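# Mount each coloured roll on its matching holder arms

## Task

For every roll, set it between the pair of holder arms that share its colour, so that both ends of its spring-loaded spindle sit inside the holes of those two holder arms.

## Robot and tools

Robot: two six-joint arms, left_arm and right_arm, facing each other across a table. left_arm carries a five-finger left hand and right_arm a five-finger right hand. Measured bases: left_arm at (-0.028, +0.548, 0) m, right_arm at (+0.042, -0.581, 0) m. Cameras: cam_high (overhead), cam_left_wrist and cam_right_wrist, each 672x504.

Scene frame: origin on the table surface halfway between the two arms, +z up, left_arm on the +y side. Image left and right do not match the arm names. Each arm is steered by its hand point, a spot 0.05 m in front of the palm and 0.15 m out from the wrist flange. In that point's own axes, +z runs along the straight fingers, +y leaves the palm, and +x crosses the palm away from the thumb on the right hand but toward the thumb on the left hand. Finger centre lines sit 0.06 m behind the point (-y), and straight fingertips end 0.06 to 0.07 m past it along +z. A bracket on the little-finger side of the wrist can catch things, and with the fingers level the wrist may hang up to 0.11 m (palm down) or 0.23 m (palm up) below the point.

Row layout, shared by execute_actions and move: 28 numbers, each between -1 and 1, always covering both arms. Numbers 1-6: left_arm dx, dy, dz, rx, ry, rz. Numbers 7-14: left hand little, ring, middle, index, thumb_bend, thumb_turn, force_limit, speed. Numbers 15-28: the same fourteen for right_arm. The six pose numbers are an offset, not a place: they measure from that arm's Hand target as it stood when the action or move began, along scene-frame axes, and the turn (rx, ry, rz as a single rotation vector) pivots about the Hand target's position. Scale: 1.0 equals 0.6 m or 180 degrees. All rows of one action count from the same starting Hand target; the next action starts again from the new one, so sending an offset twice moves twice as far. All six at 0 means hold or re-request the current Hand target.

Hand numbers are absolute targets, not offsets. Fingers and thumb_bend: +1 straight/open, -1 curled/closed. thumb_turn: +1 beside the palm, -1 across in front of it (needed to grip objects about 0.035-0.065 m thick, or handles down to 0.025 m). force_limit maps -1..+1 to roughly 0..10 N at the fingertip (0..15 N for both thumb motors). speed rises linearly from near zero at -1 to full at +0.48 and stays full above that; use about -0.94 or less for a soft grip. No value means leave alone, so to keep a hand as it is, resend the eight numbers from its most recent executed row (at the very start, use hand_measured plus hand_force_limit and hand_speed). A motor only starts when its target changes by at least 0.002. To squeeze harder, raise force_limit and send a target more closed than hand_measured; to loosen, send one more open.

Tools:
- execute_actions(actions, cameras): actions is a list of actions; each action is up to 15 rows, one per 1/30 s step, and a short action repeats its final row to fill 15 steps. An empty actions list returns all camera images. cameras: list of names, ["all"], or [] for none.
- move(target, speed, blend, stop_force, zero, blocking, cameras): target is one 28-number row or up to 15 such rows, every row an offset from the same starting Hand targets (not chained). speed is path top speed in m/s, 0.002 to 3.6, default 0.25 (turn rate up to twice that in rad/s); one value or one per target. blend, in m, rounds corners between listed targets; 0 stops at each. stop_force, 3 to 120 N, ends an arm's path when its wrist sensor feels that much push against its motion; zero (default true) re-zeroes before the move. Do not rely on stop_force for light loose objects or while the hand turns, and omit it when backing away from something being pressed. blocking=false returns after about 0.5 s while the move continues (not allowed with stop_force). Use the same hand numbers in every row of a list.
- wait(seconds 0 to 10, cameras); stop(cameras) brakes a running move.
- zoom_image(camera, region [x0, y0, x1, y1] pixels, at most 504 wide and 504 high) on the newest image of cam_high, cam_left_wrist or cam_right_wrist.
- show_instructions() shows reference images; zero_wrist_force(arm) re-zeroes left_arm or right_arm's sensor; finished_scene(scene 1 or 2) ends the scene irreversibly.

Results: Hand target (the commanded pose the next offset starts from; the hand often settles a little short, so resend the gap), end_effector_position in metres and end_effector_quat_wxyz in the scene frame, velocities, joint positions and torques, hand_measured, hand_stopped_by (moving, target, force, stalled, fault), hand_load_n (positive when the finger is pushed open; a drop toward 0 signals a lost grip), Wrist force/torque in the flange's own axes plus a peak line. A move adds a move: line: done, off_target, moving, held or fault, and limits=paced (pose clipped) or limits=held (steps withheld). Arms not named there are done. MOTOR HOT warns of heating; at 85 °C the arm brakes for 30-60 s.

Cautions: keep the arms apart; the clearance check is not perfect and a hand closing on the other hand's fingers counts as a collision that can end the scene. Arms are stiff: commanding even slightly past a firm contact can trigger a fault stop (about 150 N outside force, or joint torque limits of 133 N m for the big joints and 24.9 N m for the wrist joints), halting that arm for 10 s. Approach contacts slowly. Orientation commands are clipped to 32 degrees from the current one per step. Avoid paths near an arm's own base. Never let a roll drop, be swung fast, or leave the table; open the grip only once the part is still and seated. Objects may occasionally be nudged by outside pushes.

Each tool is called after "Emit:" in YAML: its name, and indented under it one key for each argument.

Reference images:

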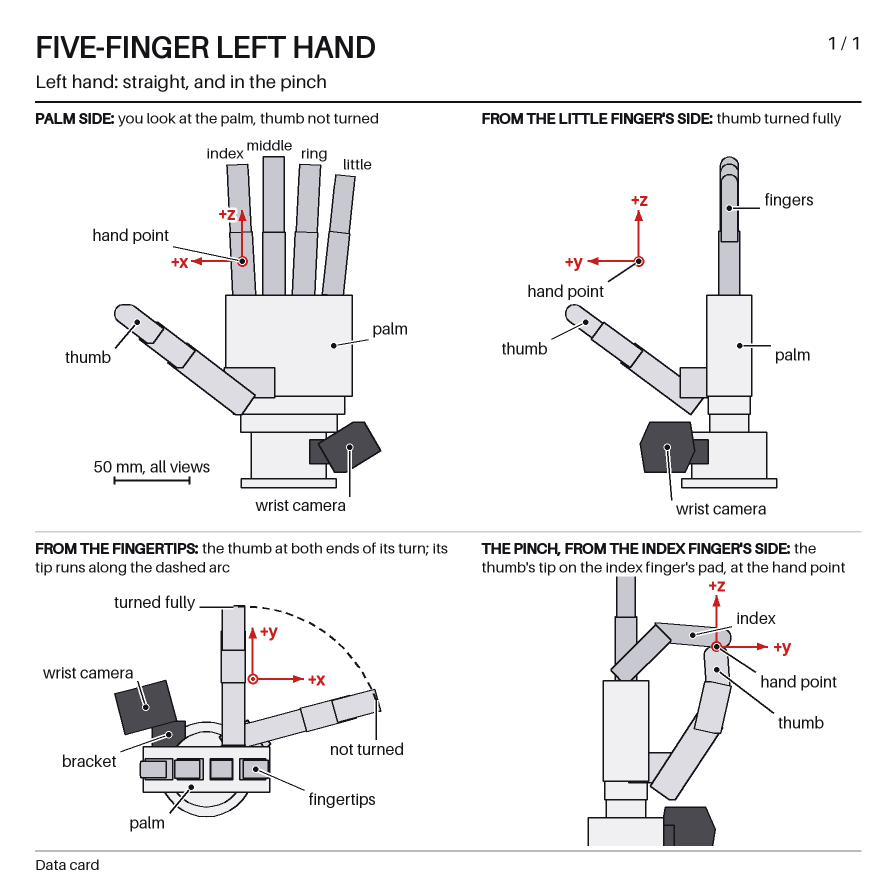

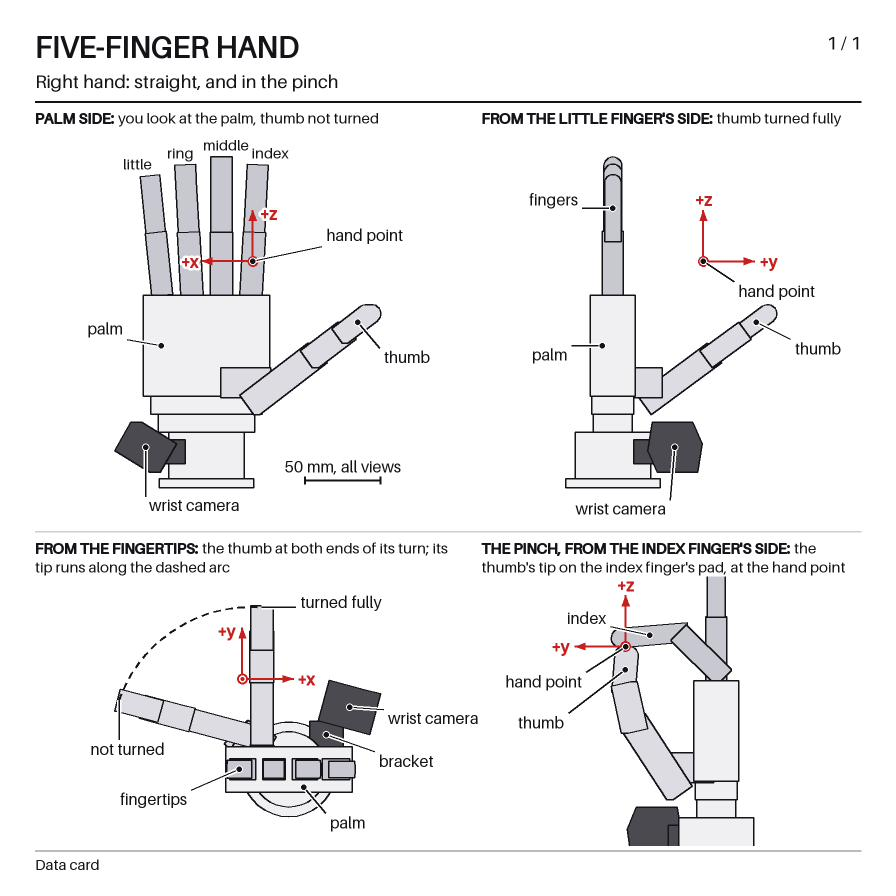

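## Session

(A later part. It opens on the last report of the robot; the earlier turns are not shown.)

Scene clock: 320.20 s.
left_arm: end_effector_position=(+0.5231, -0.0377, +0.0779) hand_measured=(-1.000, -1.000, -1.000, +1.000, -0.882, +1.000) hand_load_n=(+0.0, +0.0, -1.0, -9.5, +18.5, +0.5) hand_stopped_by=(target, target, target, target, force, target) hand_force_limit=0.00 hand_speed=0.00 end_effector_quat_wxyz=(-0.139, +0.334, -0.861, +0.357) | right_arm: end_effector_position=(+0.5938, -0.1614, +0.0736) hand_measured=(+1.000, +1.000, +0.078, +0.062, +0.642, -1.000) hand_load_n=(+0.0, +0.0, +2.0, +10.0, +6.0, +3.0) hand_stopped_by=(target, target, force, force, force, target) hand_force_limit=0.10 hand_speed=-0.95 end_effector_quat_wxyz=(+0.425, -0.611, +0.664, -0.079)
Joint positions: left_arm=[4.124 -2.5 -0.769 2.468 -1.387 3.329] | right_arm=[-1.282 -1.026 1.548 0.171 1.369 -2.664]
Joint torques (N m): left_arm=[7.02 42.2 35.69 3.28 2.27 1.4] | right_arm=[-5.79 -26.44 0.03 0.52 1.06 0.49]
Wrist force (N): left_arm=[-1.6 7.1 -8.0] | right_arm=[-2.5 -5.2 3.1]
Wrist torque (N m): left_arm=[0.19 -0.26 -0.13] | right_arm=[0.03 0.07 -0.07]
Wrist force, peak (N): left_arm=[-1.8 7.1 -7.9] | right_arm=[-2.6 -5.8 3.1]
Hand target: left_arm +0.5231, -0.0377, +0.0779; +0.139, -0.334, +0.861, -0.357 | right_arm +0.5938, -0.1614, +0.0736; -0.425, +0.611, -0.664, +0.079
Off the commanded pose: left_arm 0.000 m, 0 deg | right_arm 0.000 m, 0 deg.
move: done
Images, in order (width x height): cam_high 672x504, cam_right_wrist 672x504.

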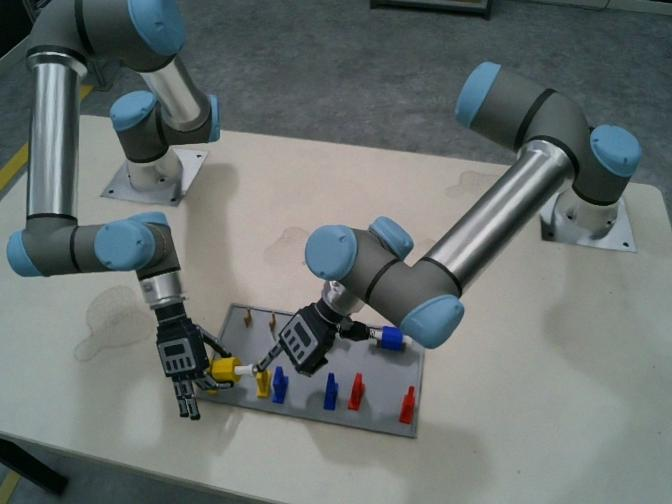

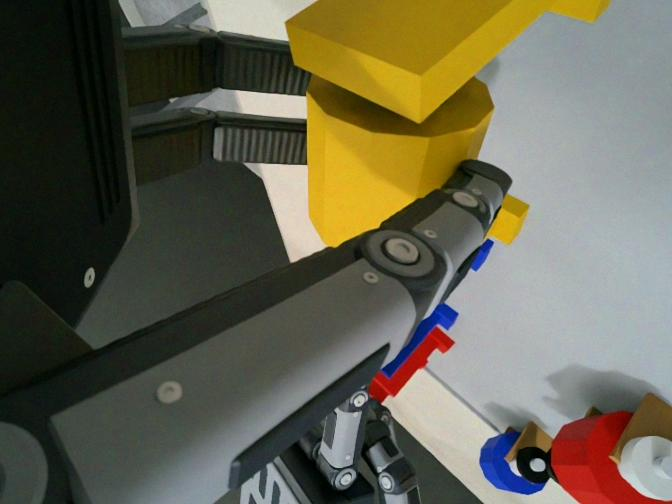

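Emit:
move:
  target: [0.0,0,-0.0015,0,0,0,-1,-1,-1,1,-1,1,0,0.0,0,0,-0.0035,0,0,0,1,1,-0.35,-0.35,-0.15,-1,0.1,-0.95]
  speed: 0.005
  stop_force: 6
  cameras: ["cam_high", "cam_right_wrist"]

Emit:
zoom_image:
  camera: "cam_high"
  region: [220, 330, 300, 390]

Scene clock: 321.90 s.
left_arm: end_effector_position=(+0.5231, -0.0377, +0.0771) hand_measured=(-1.000, -1.000, -1.000, +1.000, -0.882, +1.000) hand_load_n=(+0.0, +0.0, -1.0, -4.5, +18.5, +0.0) hand_stopped_by=(target, target, target, target, force, target) hand_force_limit=0.00 hand_speed=0.00 end_effector_quat_wxyz=(-0.139, +0.334, -0.861, +0.357) | right_arm: end_effector_position=(+0.5938, -0.1614, +0.0715) hand_measured=(+1.000, +1.000, +0.078, +0.062, +0.642, -1.000) hand_load_n=(+0.0, +0.0, +1.0, +10.0, +7.0, +2.5) hand_stopped_by=(target, target, force, force, force, target) hand_force_limit=0.10 hand_speed=-0.95 end_effector_quat_wxyz=(+0.425, -0.611, +0.664, -0.079)
Joint positions: left_arm=[4.124 -2.501 -0.771 2.47 -1.387 3.329] | right_arm=[-1.282 -1.023 1.55 0.166 1.369 -2.664]
Joint torques (N m): left_arm=[10.15 39.41 14.74 1.52 1.68 1.61] | right_arm=[-5.28 -24.99 1.61 0.43 0.77 0.15]
Wrist force (N): left_arm=[-1.5 3.1 -12.8] | right_arm=[-5.6 -5.8 0.6]
Wrist torque (N m): left_arm=[0.63 -0.25 -0.12] | right_arm=[-0.05 0.00 -0.03]
Wrist force, peak (N): left_arm=[-1.3 3.1 -13.1] | right_arm=[-6.2 -6.0 0.5]
Hand target: left_arm +0.5231, -0.0377, +0.0771; +0.139, -0.334, +0.861, -0.357 | right_arm +0.5938, -0.1614, +0.0715; -0.425, +0.611, -0.664, +0.079
Off the commanded pose: left_arm 0.000 m, 0 deg | right_arm 0.000 m, 0 deg.
move: contact (left_arm)
Images, in order (width x height): cam_high 672x504, cam_right_wrist 672x504.

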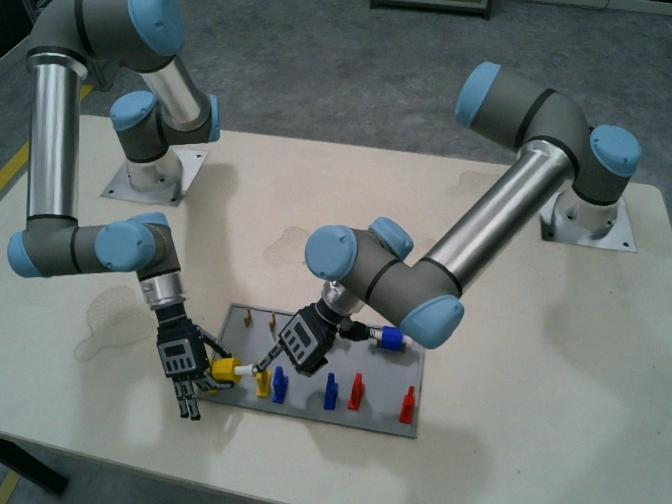

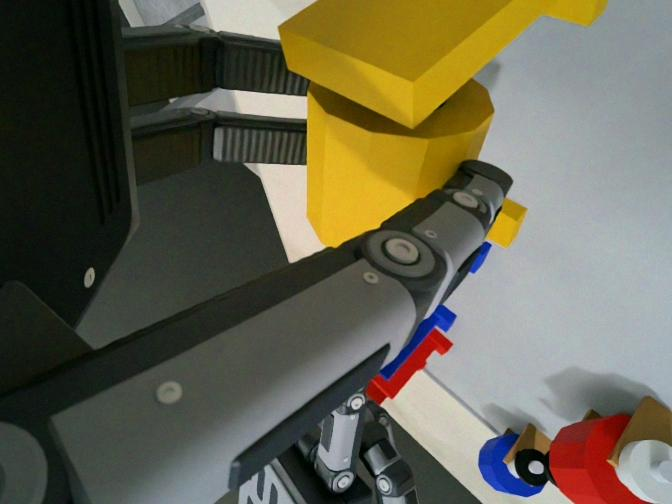

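Scaled by 6.300 from the camera's 672x504 image, which has a finer 960x720 frame.

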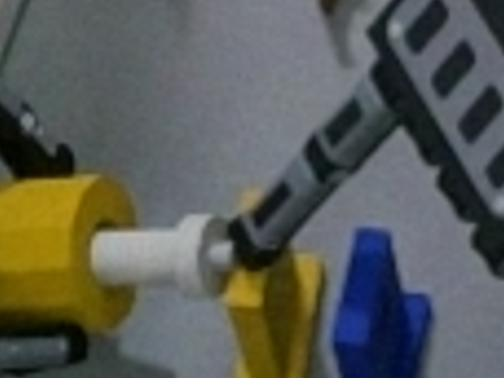

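Emit:
zoom_image:
  camera: "cam_high"
  region: [242, 355, 278, 382]

Scaled by 14.000 from the camera's 672x504 image, which has a finer 960x720 frame.

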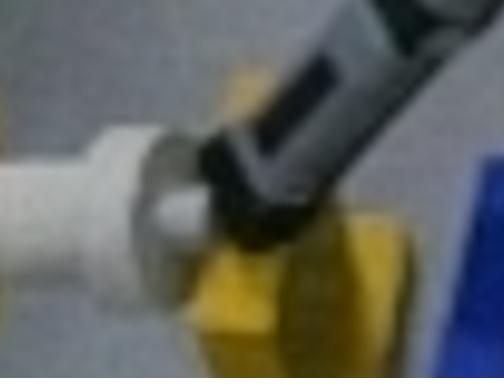

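Emit:
move:
  target:
    - [0.0,0.0,0.0015,0,0,0,-1,-1,-1,1,-1,1,0,0.0,0,0,0,0,0,0,1,1,-0.35,-0.35,-0.15,-1,0.1,-0.95]
    - [0.0,0.005,0.0015,0,0,0,-1,-1,-1,1,-1,1,0,0.0,0,0,0,0,0,0,1,1,-0.35,-0.35,-0.15,-1,0.1,-0.95]
  speed: 0.006
  cameras: ["cam_high"]

Emit:
zoom_image:
  camera: "cam_high"
  region: [242, 355, 278, 382]

Scene clock: 324.50 s.
left_arm: end_effector_position=(+0.5231, -0.0348, +0.0780) hand_measured=(-1.000, -1.000, -1.000, +1.000, -0.882, +1.000) hand_load_n=(+0.0, +0.0, -0.5, -0.5, +18.5, +0.5) hand_stopped_by=(target, target, target, target, force, target) hand_force_limit=0.00 hand_speed=0.00 end_effector_quat_wxyz=(-0.139, +0.334, -0.861, +0.357) | right_arm: end_effector_position=(+0.5938, -0.1614, +0.0715) hand_measured=(+1.000, +1.000, +0.078, +0.062, +0.642, -1.000) hand_load_n=(+0.0, +0.0, +1.5, +10.0, +6.5, +2.5) hand_stopped_by=(target, target, force, force, force, target) hand_force_limit=0.10 hand_speed=-0.95 end_effector_quat_wxyz=(+0.425, -0.611, +0.664, -0.079)
Joint positions: left_arm=[4.128 -2.494 -0.782 2.473 -1.384 3.332] | right_arm=[-1.282 -1.023 1.55 0.166 1.369 -2.664]
Joint torques (N m): left_arm=[13.93 65.04 9.66 0.93 1.41 2.42] | right_arm=[-2.74 -29.47 -0.32 0.87 0.88 0.07]
Wrist force (N): left_arm=[0.8 0.0 -0.5] | right_arm=[-6.0 -2.8 3.4]
Wrist torque (N m): left_arm=[-0.01 -0.15 -0.15] | right_arm=[0.03 -0.03 -0.04]
Wrist force, peak (N): left_arm=[-1.3 3.0 -13.1] | right_arm=[-6.0 -6.2 0.7]
Hand target: left_arm +0.5231, -0.0347, +0.0780; +0.139, -0.334, +0.861, -0.357 | right_arm +0.5938, -0.1614, +0.0715; -0.425, +0.611, -0.664, +0.079
Off the commanded pose: left_arm 0.000 m, 0 deg | right_arm 0.000 m, 0 deg.
move: done
Images, in order (width x height): cam_high 672x504.

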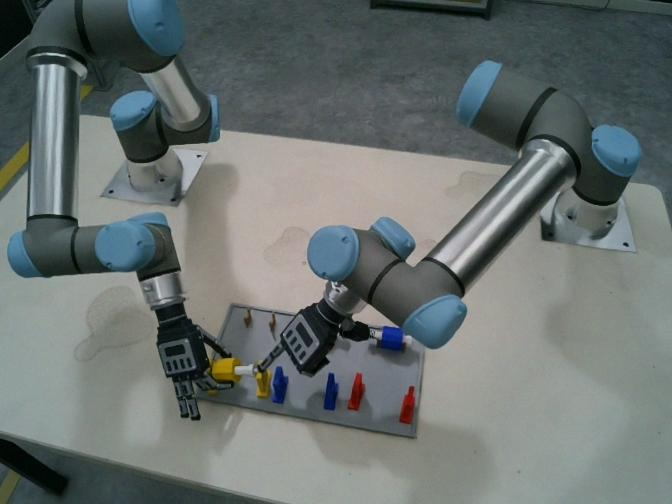

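Scaled by 14.000 from the camera's 672x504 image, which has a finer 960x720 frame.

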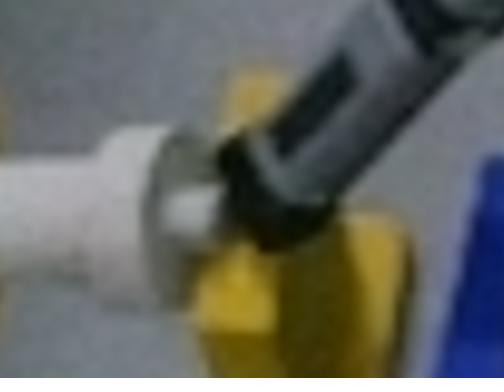

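Emit:
move:
  target: [0.0,0.005,0.0015,0,0,0,-1,-1,-1,1,-1,1,0,0.0,0,0,0,0,0,0,1,1,-0.35,-0.35,-0.15,-1,0.1,-0.95]
  speed: 0.006
  cameras: ["cam_high"]

Emit:
zoom_image:
  camera: "cam_high"
  region: [242, 355, 278, 382]

Scene clock: 326.20 s.
left_arm: end_effector_position=(+0.5231, -0.0318, +0.0789) hand_measured=(-1.000, -1.000, -1.000, +1.000, -0.882, +1.000) hand_load_n=(+0.0, +0.0, -0.5, +0.0, +18.5, +0.5) hand_stopped_by=(target, target, target, target, force, target) hand_force_limit=0.00 hand_speed=0.00 end_effector_quat_wxyz=(-0.139, +0.334, -0.861, +0.357) | right_arm: end_effector_position=(+0.5938, -0.1614, +0.0715) hand_measured=(+1.000, +1.000, +0.078, +0.062, +0.642, -1.000) hand_load_n=(+0.0, +0.0, +1.5, +10.0, +6.5, +2.0) hand_stopped_by=(target, target, force, force, force, target) hand_force_limit=0.10 hand_speed=-0.95 end_effector_quat_wxyz=(+0.425, -0.611, +0.664, -0.079)
Joint positions: left_arm=[4.132 -2.486 -0.793 2.477 -1.381 3.335] | right_arm=[-1.282 -1.023 1.55 0.166 1.369 -2.664]
Joint torques (N m): left_arm=[12.99 65.6 6.77 0.76 1.47 2.44] | right_arm=[-0.86 -31.82 -2.06 1.1 0.73 -0.05]
Wrist force (N): left_arm=[0.6 -0.3 0.1] | right_arm=[-5.9 -2.0 4.1]
Wrist torque (N m): left_arm=[-0.04 -0.16 -0.16] | right_arm=[0.09 -0.06 -0.02]
Wrist force, peak (N): left_arm=[1.0 -0.1 -0.2] | right_arm=[-6.3 -2.7 3.7]
Hand target: left_arm +0.5231, -0.0317, +0.0789; +0.139, -0.334, +0.861, -0.357 | right_arm +0.5938, -0.1614, +0.0715; -0.425, +0.611, -0.664, +0.079
Off the commanded pose: left_arm 0.000 m, 0 deg | right_arm 0.000 m, 0 deg.
move: done
Images, in order (width x height): cam_high 672x504.

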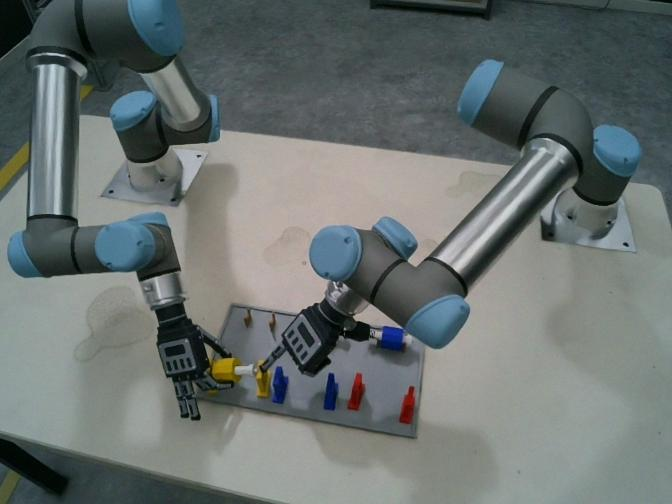

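Scaled by 14.000 from the camera's 672x504 image, which has a finer 960x720 frame.

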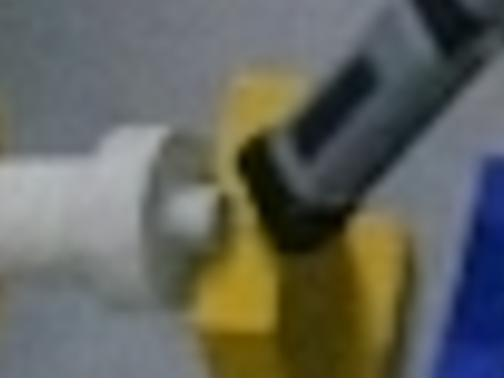

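Emit:
move:
  target: [0.0,0.01,0.0167,0,0,0,-1,-1,-1,1,-1,1,0,0.0,0,0,-0.0042,0,0,0,1,1,-0.35,-0.35,-0.15,-1,0.1,-0.95]
  speed: 0.008
  stop_force: 6
  cameras: ["cam_high", "cam_right_wrist"]

Emit:
zoom_image:
  camera: "cam_high"
  region: [242, 355, 278, 382]

Scene clock: 328.73 s.
left_arm: end_effector_position=(+0.5231, -0.0257, +0.0889) hand_measured=(-1.000, -1.000, -1.000, +1.000, -0.882, +1.000) hand_load_n=(-0.5, +0.0, -1.0, +0.0, +18.5, +0.5) hand_stopped_by=(target, target, target, target, force, target) hand_force_limit=0.00 hand_speed=0.00 end_effector_quat_wxyz=(-0.139, +0.334, -0.861, +0.357) | right_arm: end_effector_position=(+0.5937, -0.1614, +0.0701) hand_measured=(+1.000, +1.000, +0.078, +0.062, +0.642, -1.000) hand_load_n=(+0.0, +0.0, +0.5, +9.0, +7.5, +2.0) hand_stopped_by=(target, target, force, force, force, target) hand_force_limit=0.10 hand_speed=-0.95 end_effector_quat_wxyz=(+0.425, -0.611, +0.664, -0.079)
Joint positions: left_arm=[4.14 -2.468 -0.801 2.465 -1.376 3.341] | right_arm=[-1.282 -1.021 1.552 0.163 1.369 -2.664]
Joint torques (N m): left_arm=[14 64.52 8.34 -2.57 1.58 2.44] | right_arm=[-0.95 -37.83 -20.72 3.19 0.86 -0.02]
Wrist force (N): left_arm=[0.4 -0.5 0.1] | right_arm=[-6.4 -6.5 -2.3]
Wrist torque (N m): left_arm=[-0.07 -0.12 -0.18] | right_arm=[-0.06 -0.06 -0.05]
Wrist force, peak (N): left_arm=[0.7 -0.8 0.0] | right_arm=[-7.0 -7.0 -2.2]
Hand target: left_arm +0.5231, -0.0257, +0.0889; +0.139, -0.334, +0.861, -0.357 | right_arm +0.5938, -0.1614, +0.0701; -0.425, +0.611, -0.664, +0.079 (not the last commanded pose)
Off the commanded pose: left_arm 0.000 m, 0 deg | right_arm 0.001 m, 0 deg.
move: contact (right_arm)
Images, in order (width x height): cam_high 672x504, cam_right_wrist 672x504.

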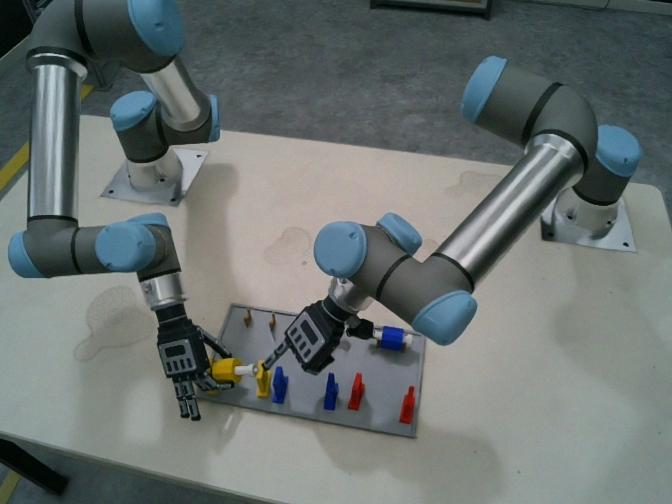

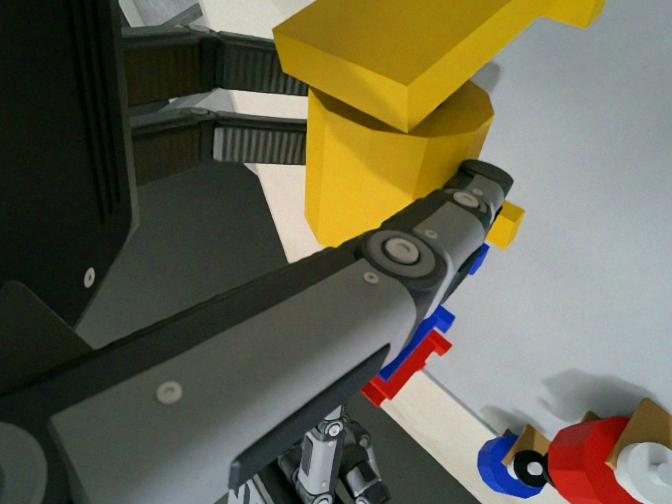

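Scaled by 14.000 from the camera's 672x504 image, which has a finer 960x720 frame.

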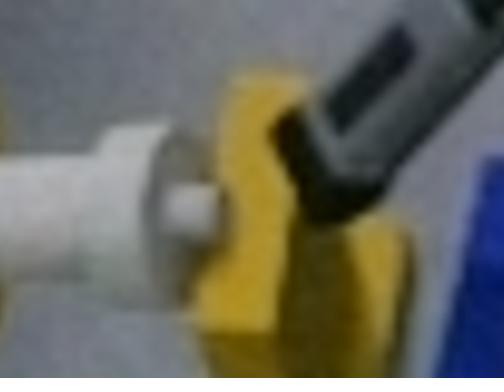

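Emit:
move:
  target:
    - [0.005,-0.007,0.0,0,0,0,-1,-1,-1,1,-1,1,0,0.0,0,0,0,0,0,0,1,1,-0.35,-0.35,-0.15,-1,0.1,-0.95]
    - [0.005,-0.007,-0.0157,0,0,0,-1,-1,-1,1,-1,1,0,0.0,0,0,0,0,0,0,1,1,-0.35,-0.35,-0.15,-1,0.1,-0.95]
  speed: 0.02

Emit:
move:
  target: [0.0,-0.03,0,0,0,0,-1,-1,-1,1,-1,1,0,0.0,0,0,0,0,0,0,1,1,-0.35,-0.35,-0.15,-1,0.1,-0.95]
  speed: 0.006
  stop_force: 4
  cameras: ["cam_high"]

Emit:
zoom_image:
  camera: "cam_high"
  region: [242, 355, 278, 382]

Scene clock: 331.83 s.
left_arm: end_effector_position=(+0.5261, -0.0299, +0.0796) hand_measured=(-1.000, -1.000, -1.000, +1.000, -0.882, +1.000) hand_load_n=(+0.0, +0.5, -0.5, +0.0, +18.5, +0.5) hand_stopped_by=(target, target, target, target, force, target) hand_force_limit=0.00 hand_speed=0.00 end_effector_quat_wxyz=(-0.139, +0.334, -0.861, +0.357) | right_arm: end_effector_position=(+0.5938, -0.1614, +0.0701) hand_measured=(+1.000, +1.000, +0.078, +0.062, +0.642, -1.000) hand_load_n=(+0.0, +0.0, +0.0, +9.0, +7.5, +2.0) hand_stopped_by=(target, target, force, force, force, target) hand_force_limit=0.10 hand_speed=-0.95 end_effector_quat_wxyz=(+0.425, -0.611, +0.664, -0.079)
Joint positions: left_arm=[4.137 -2.489 -0.786 2.472 -1.378 3.339] | right_arm=[-1.282 -1.021 1.552 0.163 1.369 -2.664]
Joint torques (N m): left_arm=[-12.99 43.21 7.47 1.01 -1.33 -2.67] | right_arm=[-1.34 -39.36 -26.33 2.64 0.79 0]
Wrist force (N): left_arm=[0.6 -0.4 0.4] | right_arm=[-6.7 -6.3 -2.4]
Wrist torque (N m): left_arm=[-0.08 -0.15 0.00] | right_arm=[-0.07 0.01 -0.07]
Wrist force, peak (N): left_arm=[0.7 -0.6 0.4] | right_arm=[-7.1 -6.7 -2.7]
Hand target: left_arm +0.5261, -0.0299, +0.0795; +0.139, -0.334, +0.861, -0.357 | right_arm +0.5938, -0.1614, +0.0701; -0.425, +0.611, -0.664, +0.079
Off the commanded pose: left_arm 0.000 m, 0 deg | right_arm 0.000 m, 0 deg.
move: done

Scene clock: 333.80 s.
left_arm: end_effector_position=(+0.5261, -0.0338, +0.0795) hand_measured=(-1.000, -1.000, -1.000, +1.000, -0.882, +1.000) hand_load_n=(+0.0, +0.0, -1.0, -2.0, +18.5, +0.5) hand_stopped_by=(target, target, target, target, force, target) hand_force_limit=0.00 hand_speed=0.00 end_effector_quat_wxyz=(-0.139, +0.334, -0.861, +0.357) | right_arm: end_effector_position=(+0.5938, -0.1614, +0.0701) hand_measured=(+1.000, +1.000, +0.078, +0.062, +0.642, -1.000) hand_load_n=(+0.0, +0.0, +0.5, +8.5, +7.5, +2.0) hand_stopped_by=(target, target, force, force, force, target) hand_force_limit=0.10 hand_speed=-0.95 end_effector_quat_wxyz=(+0.425, -0.611, +0.664, -0.079)
Joint positions: left_arm=[4.132 -2.498 -0.77 2.465 -1.381 3.335] | right_arm=[-1.282 -1.021 1.552 0.163 1.369 -2.664]
Joint torques (N m): left_arm=[11.3 64.37 8.53 1.42 1.84 2.1] | right_arm=[-0.74 -37.2 -28 2.18 1.01 -0.16]
Wrist force (N): left_arm=[-1.6 1.2 -2.6] | right_arm=[-5.8 -5.3 -1.5]
Wrist torque (N m): left_arm=[0.06 -0.27 -0.14] | right_arm=[-0.07 0.01 -0.08]
Wrist force, peak (N): left_arm=[-2.3 1.4 -3.8] | right_arm=[-7.0 -6.4 -2.3]
Hand target: left_arm +0.5261, -0.0338, +0.0795; +0.139, -0.334, +0.861, -0.357 (not the last commanded pose) | right_arm +0.5938, -0.1614, +0.0701; -0.425, +0.611, -0.664, +0.079
Off the commanded pose: left_arm 0.014 m, 0 deg | right_arm 0.000 m, 0 deg.
move: contact (left_arm)
Images, in order (width x height): cam_high 672x504.

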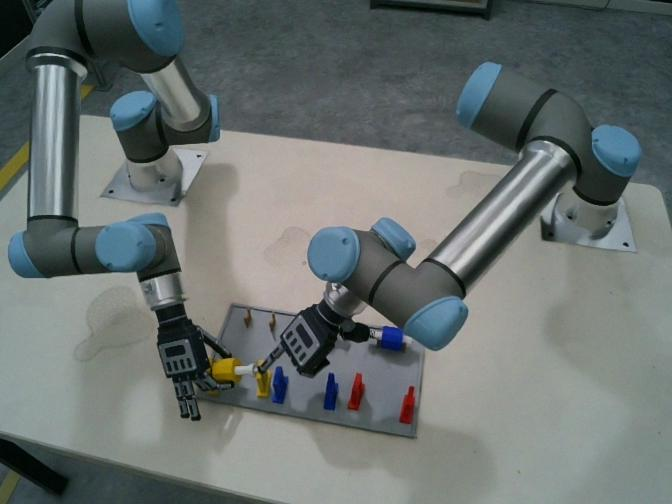

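Scaled by 14.000 from the camera's 672x504 image, which has a finer 960x720 frame.

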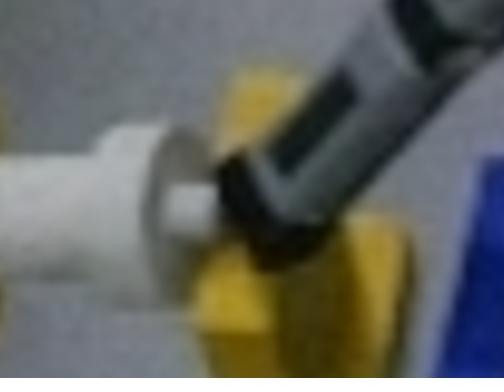

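Emit:
move:
  target: [0.0,-0.0108,0,0,0,0,-1,-1,-1,1,-1,1,0,0.0,0,0,0,0,0,0,1,1,-0.35,-0.35,-0.15,-1,0.1,-0.95]
  speed: 0.005
  stop_force: 10
  cameras: ["cam_high"]

Emit:
zoom_image:
  camera: "cam_high"
  region: [242, 355, 278, 382]

Scene clock: 336.10 s.
left_arm: end_effector_position=(+0.5261, -0.0403, +0.0795) hand_measured=(-1.000, -1.000, -1.000, +1.000, -0.882, +1.000) hand_load_n=(+0.0, +0.0, -1.0, -0.5, +19.0, +0.5) hand_stopped_by=(target, target, target, target, force, target) hand_force_limit=0.00 hand_speed=0.00 end_effector_quat_wxyz=(-0.139, +0.334, -0.861, +0.357) | right_arm: end_effector_position=(+0.5938, -0.1614, +0.0701) hand_measured=(+1.000, +1.000, +0.078, +0.062, +0.642, -1.000) hand_load_n=(+0.0, +0.0, +0.5, +7.5, +8.0, -0.5) hand_stopped_by=(target, target, force, force, force, target) hand_force_limit=0.10 hand_speed=-0.95 end_effector_quat_wxyz=(+0.425, -0.611, +0.664, -0.079)
Joint positions: left_arm=[4.123 -2.513 -0.741 2.452 -1.387 3.329] | right_arm=[-1.282 -1.021 1.552 0.163 1.369 -2.664]
Joint torques (N m): left_arm=[-13.85 41.84 31.78 -2 -1.37 -2.6] | right_arm=[-0.54 -38.68 -25.81 -0.27 0.76 0.1]
Wrist force (N): left_arm=[0.0 -0.2 -3.8] | right_arm=[-2.2 1.3 0.8]
Wrist torque (N m): left_arm=[0.19 -0.19 -0.04] | right_arm=[0.06 -0.06 -0.12]
Wrist force, peak (N): left_arm=[-3.0 4.5 -7.6] | right_arm=[-5.9 -5.3 -1.3]
Hand target: left_arm +0.5261, -0.0403, +0.0795; +0.139, -0.334, +0.861, -0.357 | right_arm +0.5938, -0.1614, +0.0701; -0.425, +0.611, -0.664, +0.079
Off the commanded pose: left_arm 0.000 m, 0 deg | right_arm 0.000 m, 0 deg.
move: done
Images, in order (width x height): cam_high 672x504.

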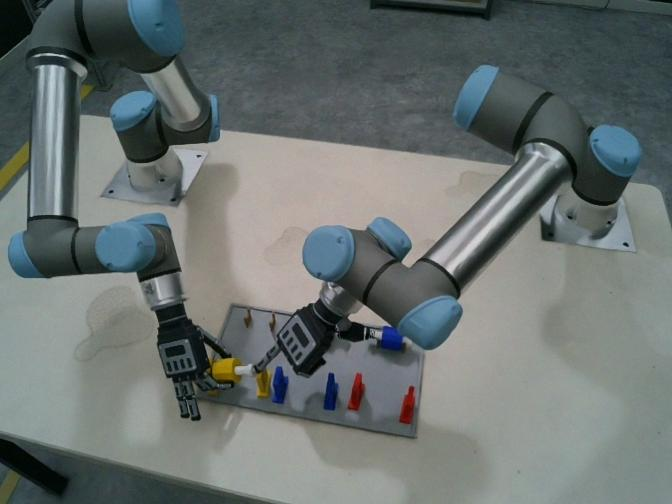

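Scaled by 14.000 from the camera's 672x504 image, which has a finer 960x720 frame.

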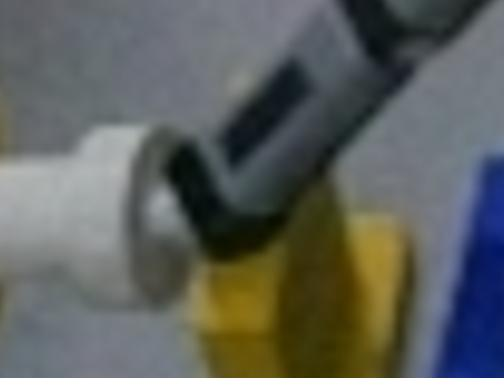

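Emit:
move:
  target: [0.0,0,0,0,0,0,-1,-1,-1,1,-1,1,0,0.0,0,0,-0.0042,0,0,0,1,1,-0.35,-0.35,-0.15,-1,0.1,-0.95]
  speed: 0.006
  stop_force: 6
  cameras: ["cam_high"]

Emit:
zoom_image:
  camera: "cam_high"
  region: [242, 355, 278, 382]

Scene clock: 337.93 s.
left_arm: end_effector_position=(+0.5261, -0.0403, +0.0795) hand_measured=(-1.000, -1.000, -1.000, +1.000, -0.882, +1.000) hand_load_n=(+0.0, +0.0, -1.0, -0.5, +18.5, +0.5) hand_stopped_by=(target, target, target, target, force, target) hand_force_limit=0.00 hand_speed=0.00 end_effector_quat_wxyz=(-0.139, +0.334, -0.861, +0.357) | right_arm: end_effector_position=(+0.5939, -0.1614, +0.0691) hand_measured=(+1.000, +1.000, +0.078, +0.062, +0.642, -1.000) hand_load_n=(+0.0, +0.0, +0.5, +7.5, +7.5, +0.0) hand_stopped_by=(target, target, force, force, force, target) hand_force_limit=0.10 hand_speed=-0.95 end_effector_quat_wxyz=(+0.425, -0.611, +0.663, -0.079)
Joint positions: left_arm=[4.123 -2.513 -0.741 2.452 -1.387 3.329] | right_arm=[-1.282 -1.02 1.552 0.161 1.369 -2.664]
Joint torques (N m): left_arm=[-13.23 45.12 32.24 -1.5 -1.21 -2.45] | right_arm=[-0.8 -43.14 -30.54 1.66 0.85 0.04]
Wrist force (N): left_arm=[0.4 -0.3 -3.0] | right_arm=[-2.2 -3.2 -1.5]
Wrist torque (N m): left_arm=[0.09 -0.19 0.00] | right_arm=[-0.02 -0.04 -0.12]
Wrist force, peak (N): left_arm=[0.1 -0.1 -4.0] | right_arm=[-3.7 -6.8 -3.2]
Hand target: left_arm +0.5261, -0.0403, +0.0795; +0.139, -0.334, +0.861, -0.357 | right_arm +0.5939, -0.1614, +0.0691; -0.425, +0.611, -0.663, +0.079 (not the last commanded pose)
Off the commanded pose: left_arm 0.000 m, 0 deg | right_arm 0.002 m, 0 deg.
move: contact (right_arm)
Images, in order (width x height): cam_high 672x504.

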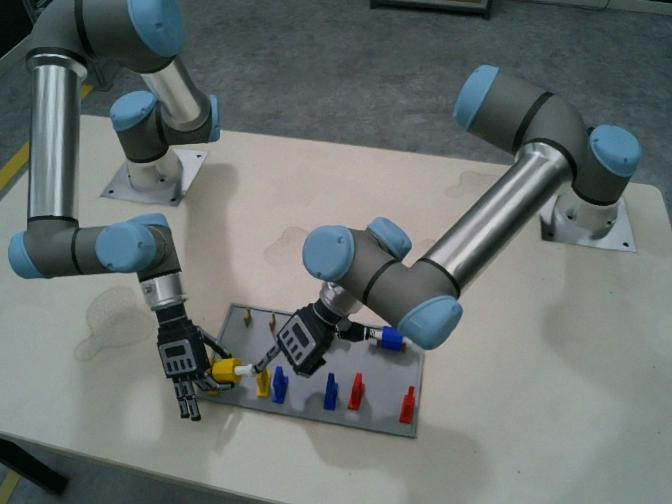

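Scaled by 14.000 from the camera's 672x504 image, which has a finer 960x720 frame.

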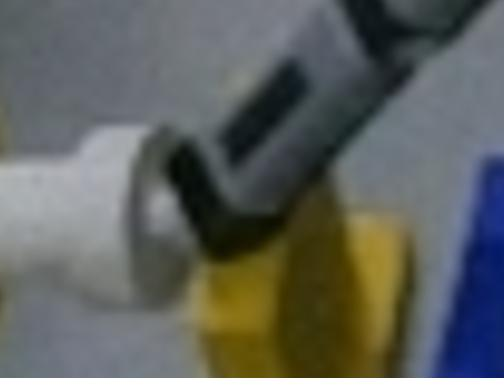

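Emit:
execute_actions:
  actions: []
  cameras: ["cam_left_wrist", "cam_right_wrist"]

Scene clock: 338.80 s.
left_arm: end_effector_position=(+0.5261, -0.0403, +0.0795) hand_measured=(-1.000, -1.000, -1.000, +1.000, -0.882, +1.000) hand_load_n=(+0.5, +0.0, -1.0, -0.5, +18.5, +0.5) hand_stopped_by=(target, target, target, target, force, target) hand_force_limit=0.00 hand_speed=0.00 end_effector_quat_wxyz=(-0.139, +0.334, -0.861, +0.357) | right_arm: end_effector_position=(+0.5939, -0.1614, +0.0691) hand_measured=(+1.000, +1.000, +0.078, +0.062, +0.642, -1.000) hand_load_n=(+0.0, +0.0, +0.5, +7.5, +7.0, +0.0) hand_stopped_by=(target, target, force, force, force, target) hand_force_limit=0.10 hand_speed=-0.95 end_effector_quat_wxyz=(+0.425, -0.611, +0.663, -0.079)
Joint positions: left_arm=[4.123 -2.513 -0.741 2.452 -1.387 3.329] | right_arm=[-1.282 -1.02 1.552 0.161 1.369 -2.664]
Joint velocities: within noise
Joint torques (N m): left_arm=[-11.09 46.77 31.81 -1.23 -1.28 -2.51] | right_arm=[0.89 -43.76 -29.67 0.97 0.99 -0.1]
Wrist force (N): left_arm=[0.5 0.0 -3.0] | right_arm=[-2.4 -3.4 -1.2]
Wrist torque (N m): left_arm=[0.14 -0.19 -0.01] | right_arm=[-0.07 0.00 -0.14]
Wrist force, peak (N): left_arm=[0.3 -0.1 -3.0] | right_arm=[-2.6 -3.3 -1.5]
Hand target: left_arm +0.5261, -0.0403, +0.0795; +0.139, -0.334, +0.861, -0.357 | right_arm +0.5939, -0.1614, +0.0691; -0.425, +0.611, -0.663, +0.079 (not the last commanded pose)
Off the commanded pose: left_arm 0.000 m, 0 deg | right_arm 0.002 m, 0 deg.
Images, in order (width x height): cam_left_wrist 672x504, cam_right_wrist 672x504.

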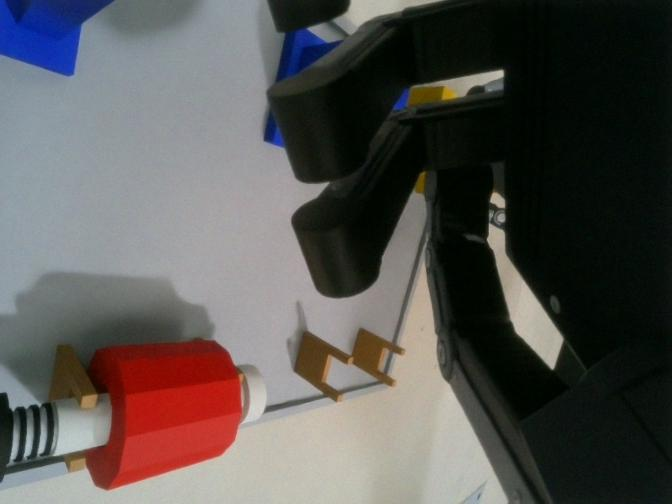

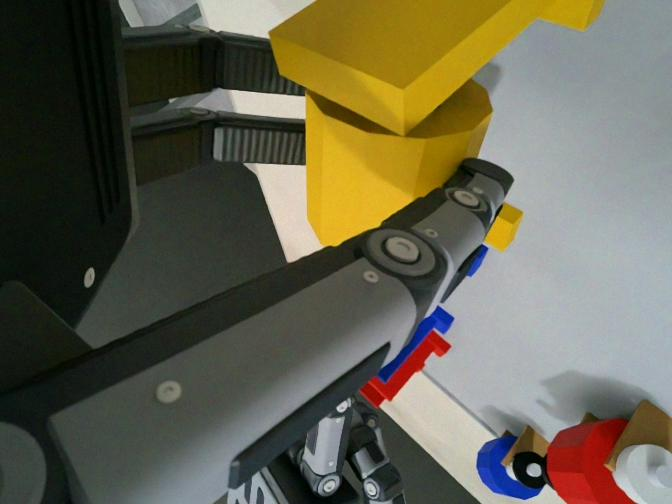

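Emit:
move:
  target: [0.0,0.0035,0,0,0,0,-1,-1,-1,1,-1,1,0,0.0,0,0,0,0,0,0,1,1,-0.35,-0.35,-0.15,-1,0.1,-0.95]
  speed: 0.006
  cameras: ["cam_high"]

Emit:
zoom_image:
  camera: "cam_high"
  region: [242, 355, 278, 382]

Scene clock: 340.20 s.
left_arm: end_effector_position=(+0.5261, -0.0382, +0.0795) hand_measured=(-1.000, -1.000, -1.000, +1.000, -0.882, +1.000) hand_load_n=(+0.0, +0.0, -0.5, +0.0, +18.5, +0.5) hand_stopped_by=(target, target, target, target, force, target) hand_force_limit=0.00 hand_speed=0.00 end_effector_quat_wxyz=(-0.139, +0.334, -0.861, +0.357) | right_arm: end_effector_position=(+0.5939, -0.1614, +0.0691) hand_measured=(+1.000, +1.000, +0.078, +0.062, +0.642, -1.000) hand_load_n=(+0.0, +0.0, +0.5, +7.5, +7.0, +0.0) hand_stopped_by=(target, target, force, force, force, target) hand_force_limit=0.10 hand_speed=-0.95 end_effector_quat_wxyz=(+0.425, -0.611, +0.663, -0.079)
Joint positions: left_arm=[4.126 -2.508 -0.75 2.456 -1.385 3.331] | right_arm=[-1.282 -1.02 1.552 0.161 1.369 -2.664]
Joint torques (N m): left_arm=[13.91 66.48 9.46 0.88 1.51 2.59] | right_arm=[-0.23 -42.3 -30.97 -0.2 0.93 0.12]
Wrist force (N): left_arm=[0.7 -0.4 0.3] | right_arm=[-2.8 -3.0 -1.4]
Wrist torque (N m): left_arm=[-0.07 -0.18 -0.15] | right_arm=[-0.01 0.00 -0.14]
Wrist force, peak (N): left_arm=[0.2 -0.1 -3.1] | right_arm=[-2.8 -3.4 -1.3]
Hand target: left_arm +0.5261, -0.0382, +0.0795; +0.139, -0.334, +0.861, -0.357 | right_arm +0.5939, -0.1614, +0.0691; -0.425, +0.611, -0.663, +0.079
Off the commanded pose: left_arm 0.000 m, 0 deg | right_arm 0.000 m, 0 deg.
move: done
Images, in order (width x height): cam_high 672x504.

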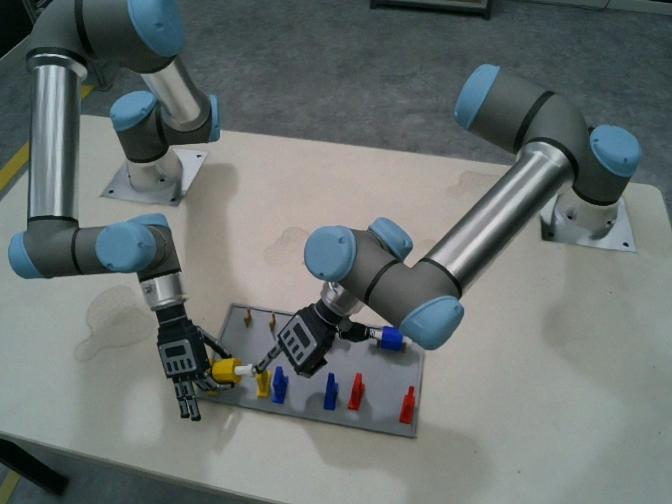

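Scaled by 14.000 from the camera's 672x504 image, which has a finer 960x720 frame.

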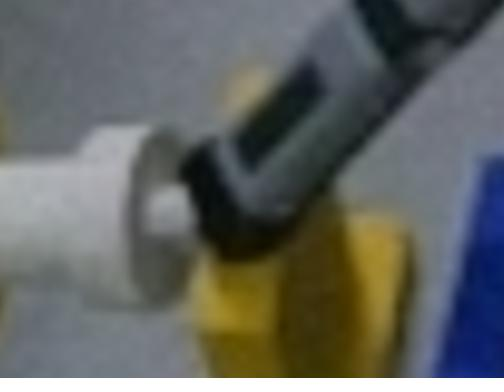

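Emit:
move:
  target:
    - [0.0,0.005,0.04,0,0,0,-1,-1,-1,1,-1,1,0,0.0,0,0,0,0,0,0,1,1,-0.35,-0.35,-0.15,-1,0.1,-0.95]
    - [0.005,-0.039,0.03,0,0,0,-1,-1,-1,1,-1,1,0,0.0,0,0,0,0,0,0,1,1,-0.35,-0.35,-0.15,-1,0.1,-0.95]
  speed: 0.05
  cameras: ["cam_high"]

Emit:
zoom_image:
  camera: "cam_high"
  region: [210, 330, 290, 390]

Scene clock: 343.83 s.
left_arm: end_effector_position=(+0.5291, -0.0615, +0.0975) hand_measured=(-1.000, -1.000, -1.000, +1.000, -0.882, +1.000) hand_load_n=(+0.5, +0.5, -0.5, +0.0, +18.5, +0.5) hand_stopped_by=(target, target, target, target, force, target) hand_force_limit=0.00 hand_speed=0.00 end_effector_quat_wxyz=(-0.139, +0.334, -0.861, +0.357) | right_arm: end_effector_position=(+0.5939, -0.1614, +0.0691) hand_measured=(+1.000, +1.000, +0.078, +0.062, +0.642, -1.000) hand_load_n=(+0.0, +0.0, +0.5, +7.5, +7.5, +0.0) hand_stopped_by=(target, target, force, force, force, target) hand_force_limit=0.10 hand_speed=-0.95 end_effector_quat_wxyz=(+0.425, -0.611, +0.663, -0.079)
Joint positions: left_arm=[4.099 -2.575 -0.578 2.354 -1.404 3.311] | right_arm=[-1.282 -1.02 1.552 0.161 1.369 -2.664]
Joint torques (N m): left_arm=[-13.17 45.51 32.08 -2.55 -1.36 -2.5] | right_arm=[-1.2 -42.68 -28.6 -0.43 1.24 -0.14]
Wrist force (N): left_arm=[0.6 -0.4 0.2] | right_arm=[-2.9 -2.9 -1.4]
Wrist torque (N m): left_arm=[0.01 -0.13 0.01] | right_arm=[0.01 0.00 -0.13]
Wrist force, peak (N): left_arm=[0.9 -0.6 0.7] | right_arm=[-2.9 -3.4 -1.2]
Hand target: left_arm +0.5291, -0.0616, +0.0975; +0.139, -0.334, +0.861, -0.357 | right_arm +0.5939, -0.1614, +0.0691; -0.425, +0.611, -0.663, +0.079
Off the commanded pose: left_arm 0.000 m, 0 deg | right_arm 0.000 m, 0 deg.
move: done
Images, in order (width x height): cam_high 672x504.

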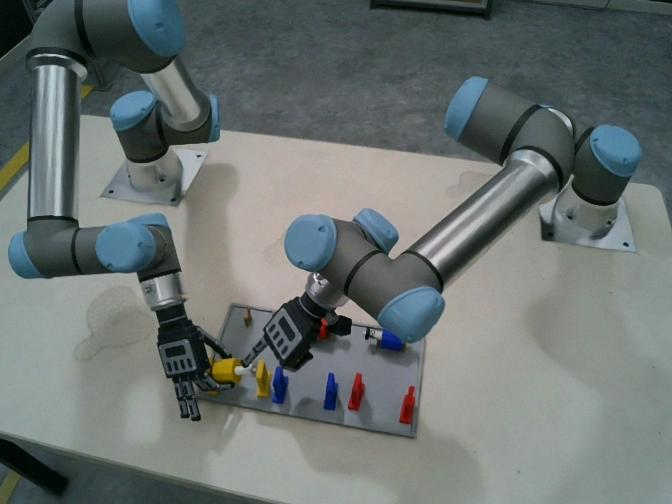

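Scaled by 6.300 from the camera's 672x504 image, which has a finer 960x720 frame.

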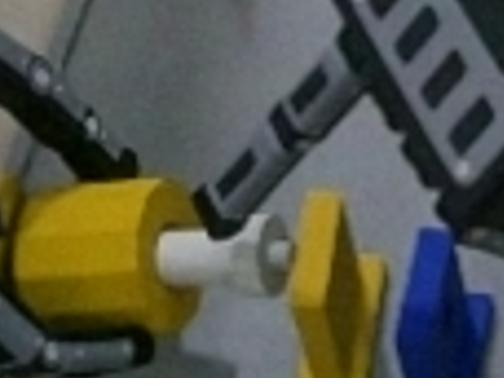

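Emit:
move:
  target: [0.0,-0.0033,-0.06,0,0,0,-1,-1,-1,1,-1,1,0,0.0,0,0,0,0,0,0,1,1,-0.35,-0.35,-0.15,-1,0.1,-0.95]
  speed: 0.02
  stop_force: 3
  cameras: ["cam_high"]

Emit:
zoom_image:
  camera: "cam_high"
  region: [210, 330, 290, 390]

Scene clock: 346.03 s.
left_arm: end_effector_position=(+0.5291, -0.0622, +0.0861) hand_measured=(-1.000, -1.000, -1.000, +1.000, -0.882, +1.000) hand_load_n=(+0.5, +0.0, -0.5, +0.0, +18.5, +0.0) hand_stopped_by=(target, target, target, target, force, target) hand_force_limit=0.00 hand_speed=0.00 end_effector_quat_wxyz=(-0.139, +0.334, -0.861, +0.357) | right_arm: end_effector_position=(+0.5939, -0.1614, +0.0691) hand_measured=(+1.000, +1.000, +0.078, +0.062, +0.642, -1.000) hand_load_n=(+0.0, +0.0, +0.5, +7.0, +7.5, -0.5) hand_stopped_by=(target, target, force, force, force, target) hand_force_limit=0.10 hand_speed=-0.95 end_effector_quat_wxyz=(+0.425, -0.611, +0.663, -0.079)
Joint positions: left_arm=[4.098 -2.578 -0.6 2.38 -1.405 3.311] | right_arm=[-1.282 -1.02 1.552 0.161 1.369 -2.664]
Joint torques (N m): left_arm=[3.53 67.13 32.99 -2.52 0.99 0.99] | right_arm=[-0.55 -41.59 -27.5 -0.08 1.2 -0.01]
Wrist force (N): left_arm=[0.7 -0.5 0.0] | right_arm=[-2.1 1.2 0.4]
Wrist torque (N m): left_arm=[0.00 -0.16 0.02] | right_arm=[0.09 -0.02 -0.14]
Wrist force, peak (N): left_arm=[0.4 -3.9 -3.6] | right_arm=[-3.0 -3.2 -1.4]
Hand target: left_arm +0.5291, -0.0622, +0.0861; +0.139, -0.334, +0.861, -0.357 (not the last commanded pose) | right_arm +0.5939, -0.1614, +0.0691; -0.425, +0.611, -0.663, +0.079
Off the commanded pose: left_arm 0.025 m, 0 deg | right_arm 0.000 m, 0 deg.
move: contact (left_arm)
Images, in order (width x height): cam_high 672x504.

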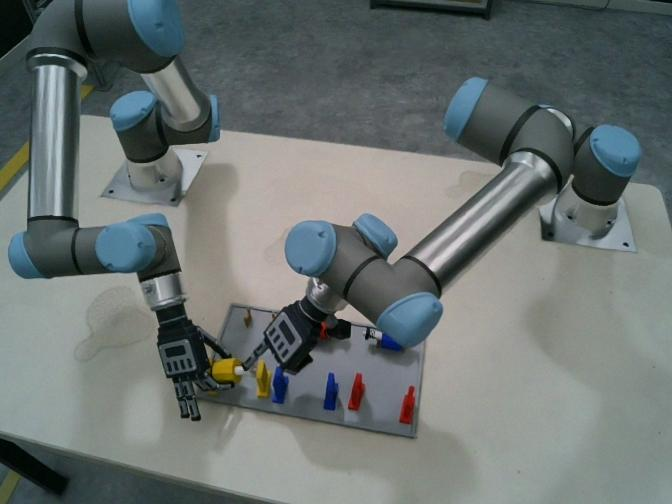

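Scaled by 6.300 from the camera's 672x504 image, which has a finer 960x720 frame.

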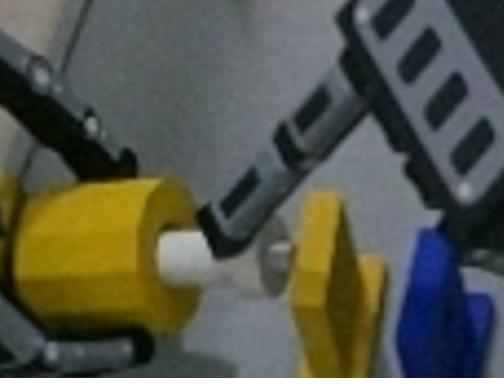

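Emit:
move:
  target: [0.0,0,-0.0067,0,0,0,-1,-1,-1,1,-1,1,0,0.0,0,0,-0.0017,0,0,0,1,1,-0.35,-0.35,-0.15,-1,0.1,-0.95]
  speed: 0.006
  stop_force: 6
  cameras: ["cam_high"]

Emit:
zoom_image:
  camera: "cam_high"
  region: [210, 330, 290, 390]

Scene clock: 348.50 s.
left_arm: end_effector_position=(+0.5291, -0.0622, +0.0820) hand_measured=(-1.000, -1.000, -1.000, +1.000, -0.882, +1.000) hand_load_n=(+0.0, +0.5, -0.5, +0.5, +18.5, +0.5) hand_stopped_by=(target, target, target, target, force, target) hand_force_limit=0.00 hand_speed=0.00 end_effector_quat_wxyz=(-0.139, +0.334, -0.861, +0.357) | right_arm: end_effector_position=(+0.5939, -0.1614, +0.0681) hand_measured=(+1.000, +1.000, +0.078, +0.062, +0.642, -1.000) hand_load_n=(+0.0, +0.0, +0.0, +6.5, +7.0, -1.5) hand_stopped_by=(target, target, force, force, force, target) hand_force_limit=0.10 hand_speed=-0.95 end_effector_quat_wxyz=(+0.425, -0.611, +0.663, -0.079)
Joint positions: left_arm=[4.098 -2.579 -0.609 2.389 -1.405 3.311] | right_arm=[-1.282 -1.019 1.553 0.159 1.369 -2.664]
Joint torques (N m): left_arm=[11.29 43.4 5.2 0.27 0.97 1.51] | right_arm=[0.11 -29.11 -4.91 -1.15 1.17 -0.02]
Wrist force (N): left_arm=[-0.4 -4.5 -4.1] | right_arm=[-0.1 0.1 -0.6]
Wrist torque (N m): left_arm=[0.34 -0.19 -0.04] | right_arm=[0.05 -0.05 -0.16]
Wrist force, peak (N): left_arm=[0.0 -4.6 -4.2] | right_arm=[-2.2 1.3 0.9]
Hand target: left_arm +0.5291, -0.0622, +0.0820; +0.139, -0.334, +0.861, -0.357 | right_arm +0.5939, -0.1614, +0.0681; -0.425, +0.611, -0.663, +0.079
Off the commanded pose: left_arm 0.000 m, 0 deg | right_arm 0.000 m, 0 deg.
move: done
Images, in order (width x height): cam_high 672x504.

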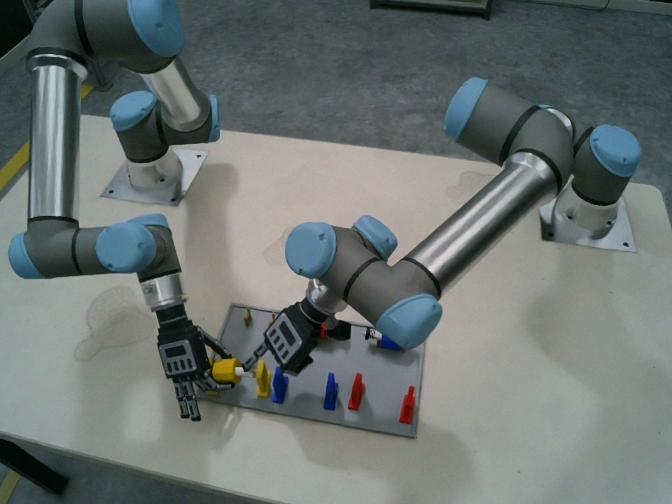

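Scaled by 6.300 from the camera's 672x504 image, which has a finer 960x720 frame.

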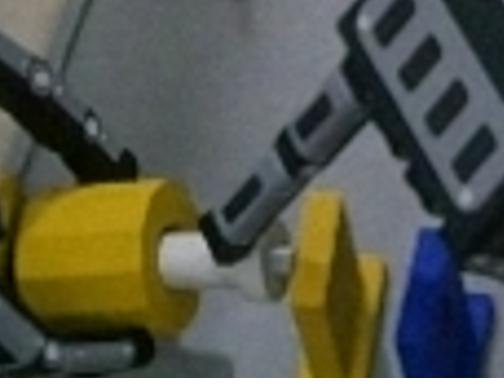

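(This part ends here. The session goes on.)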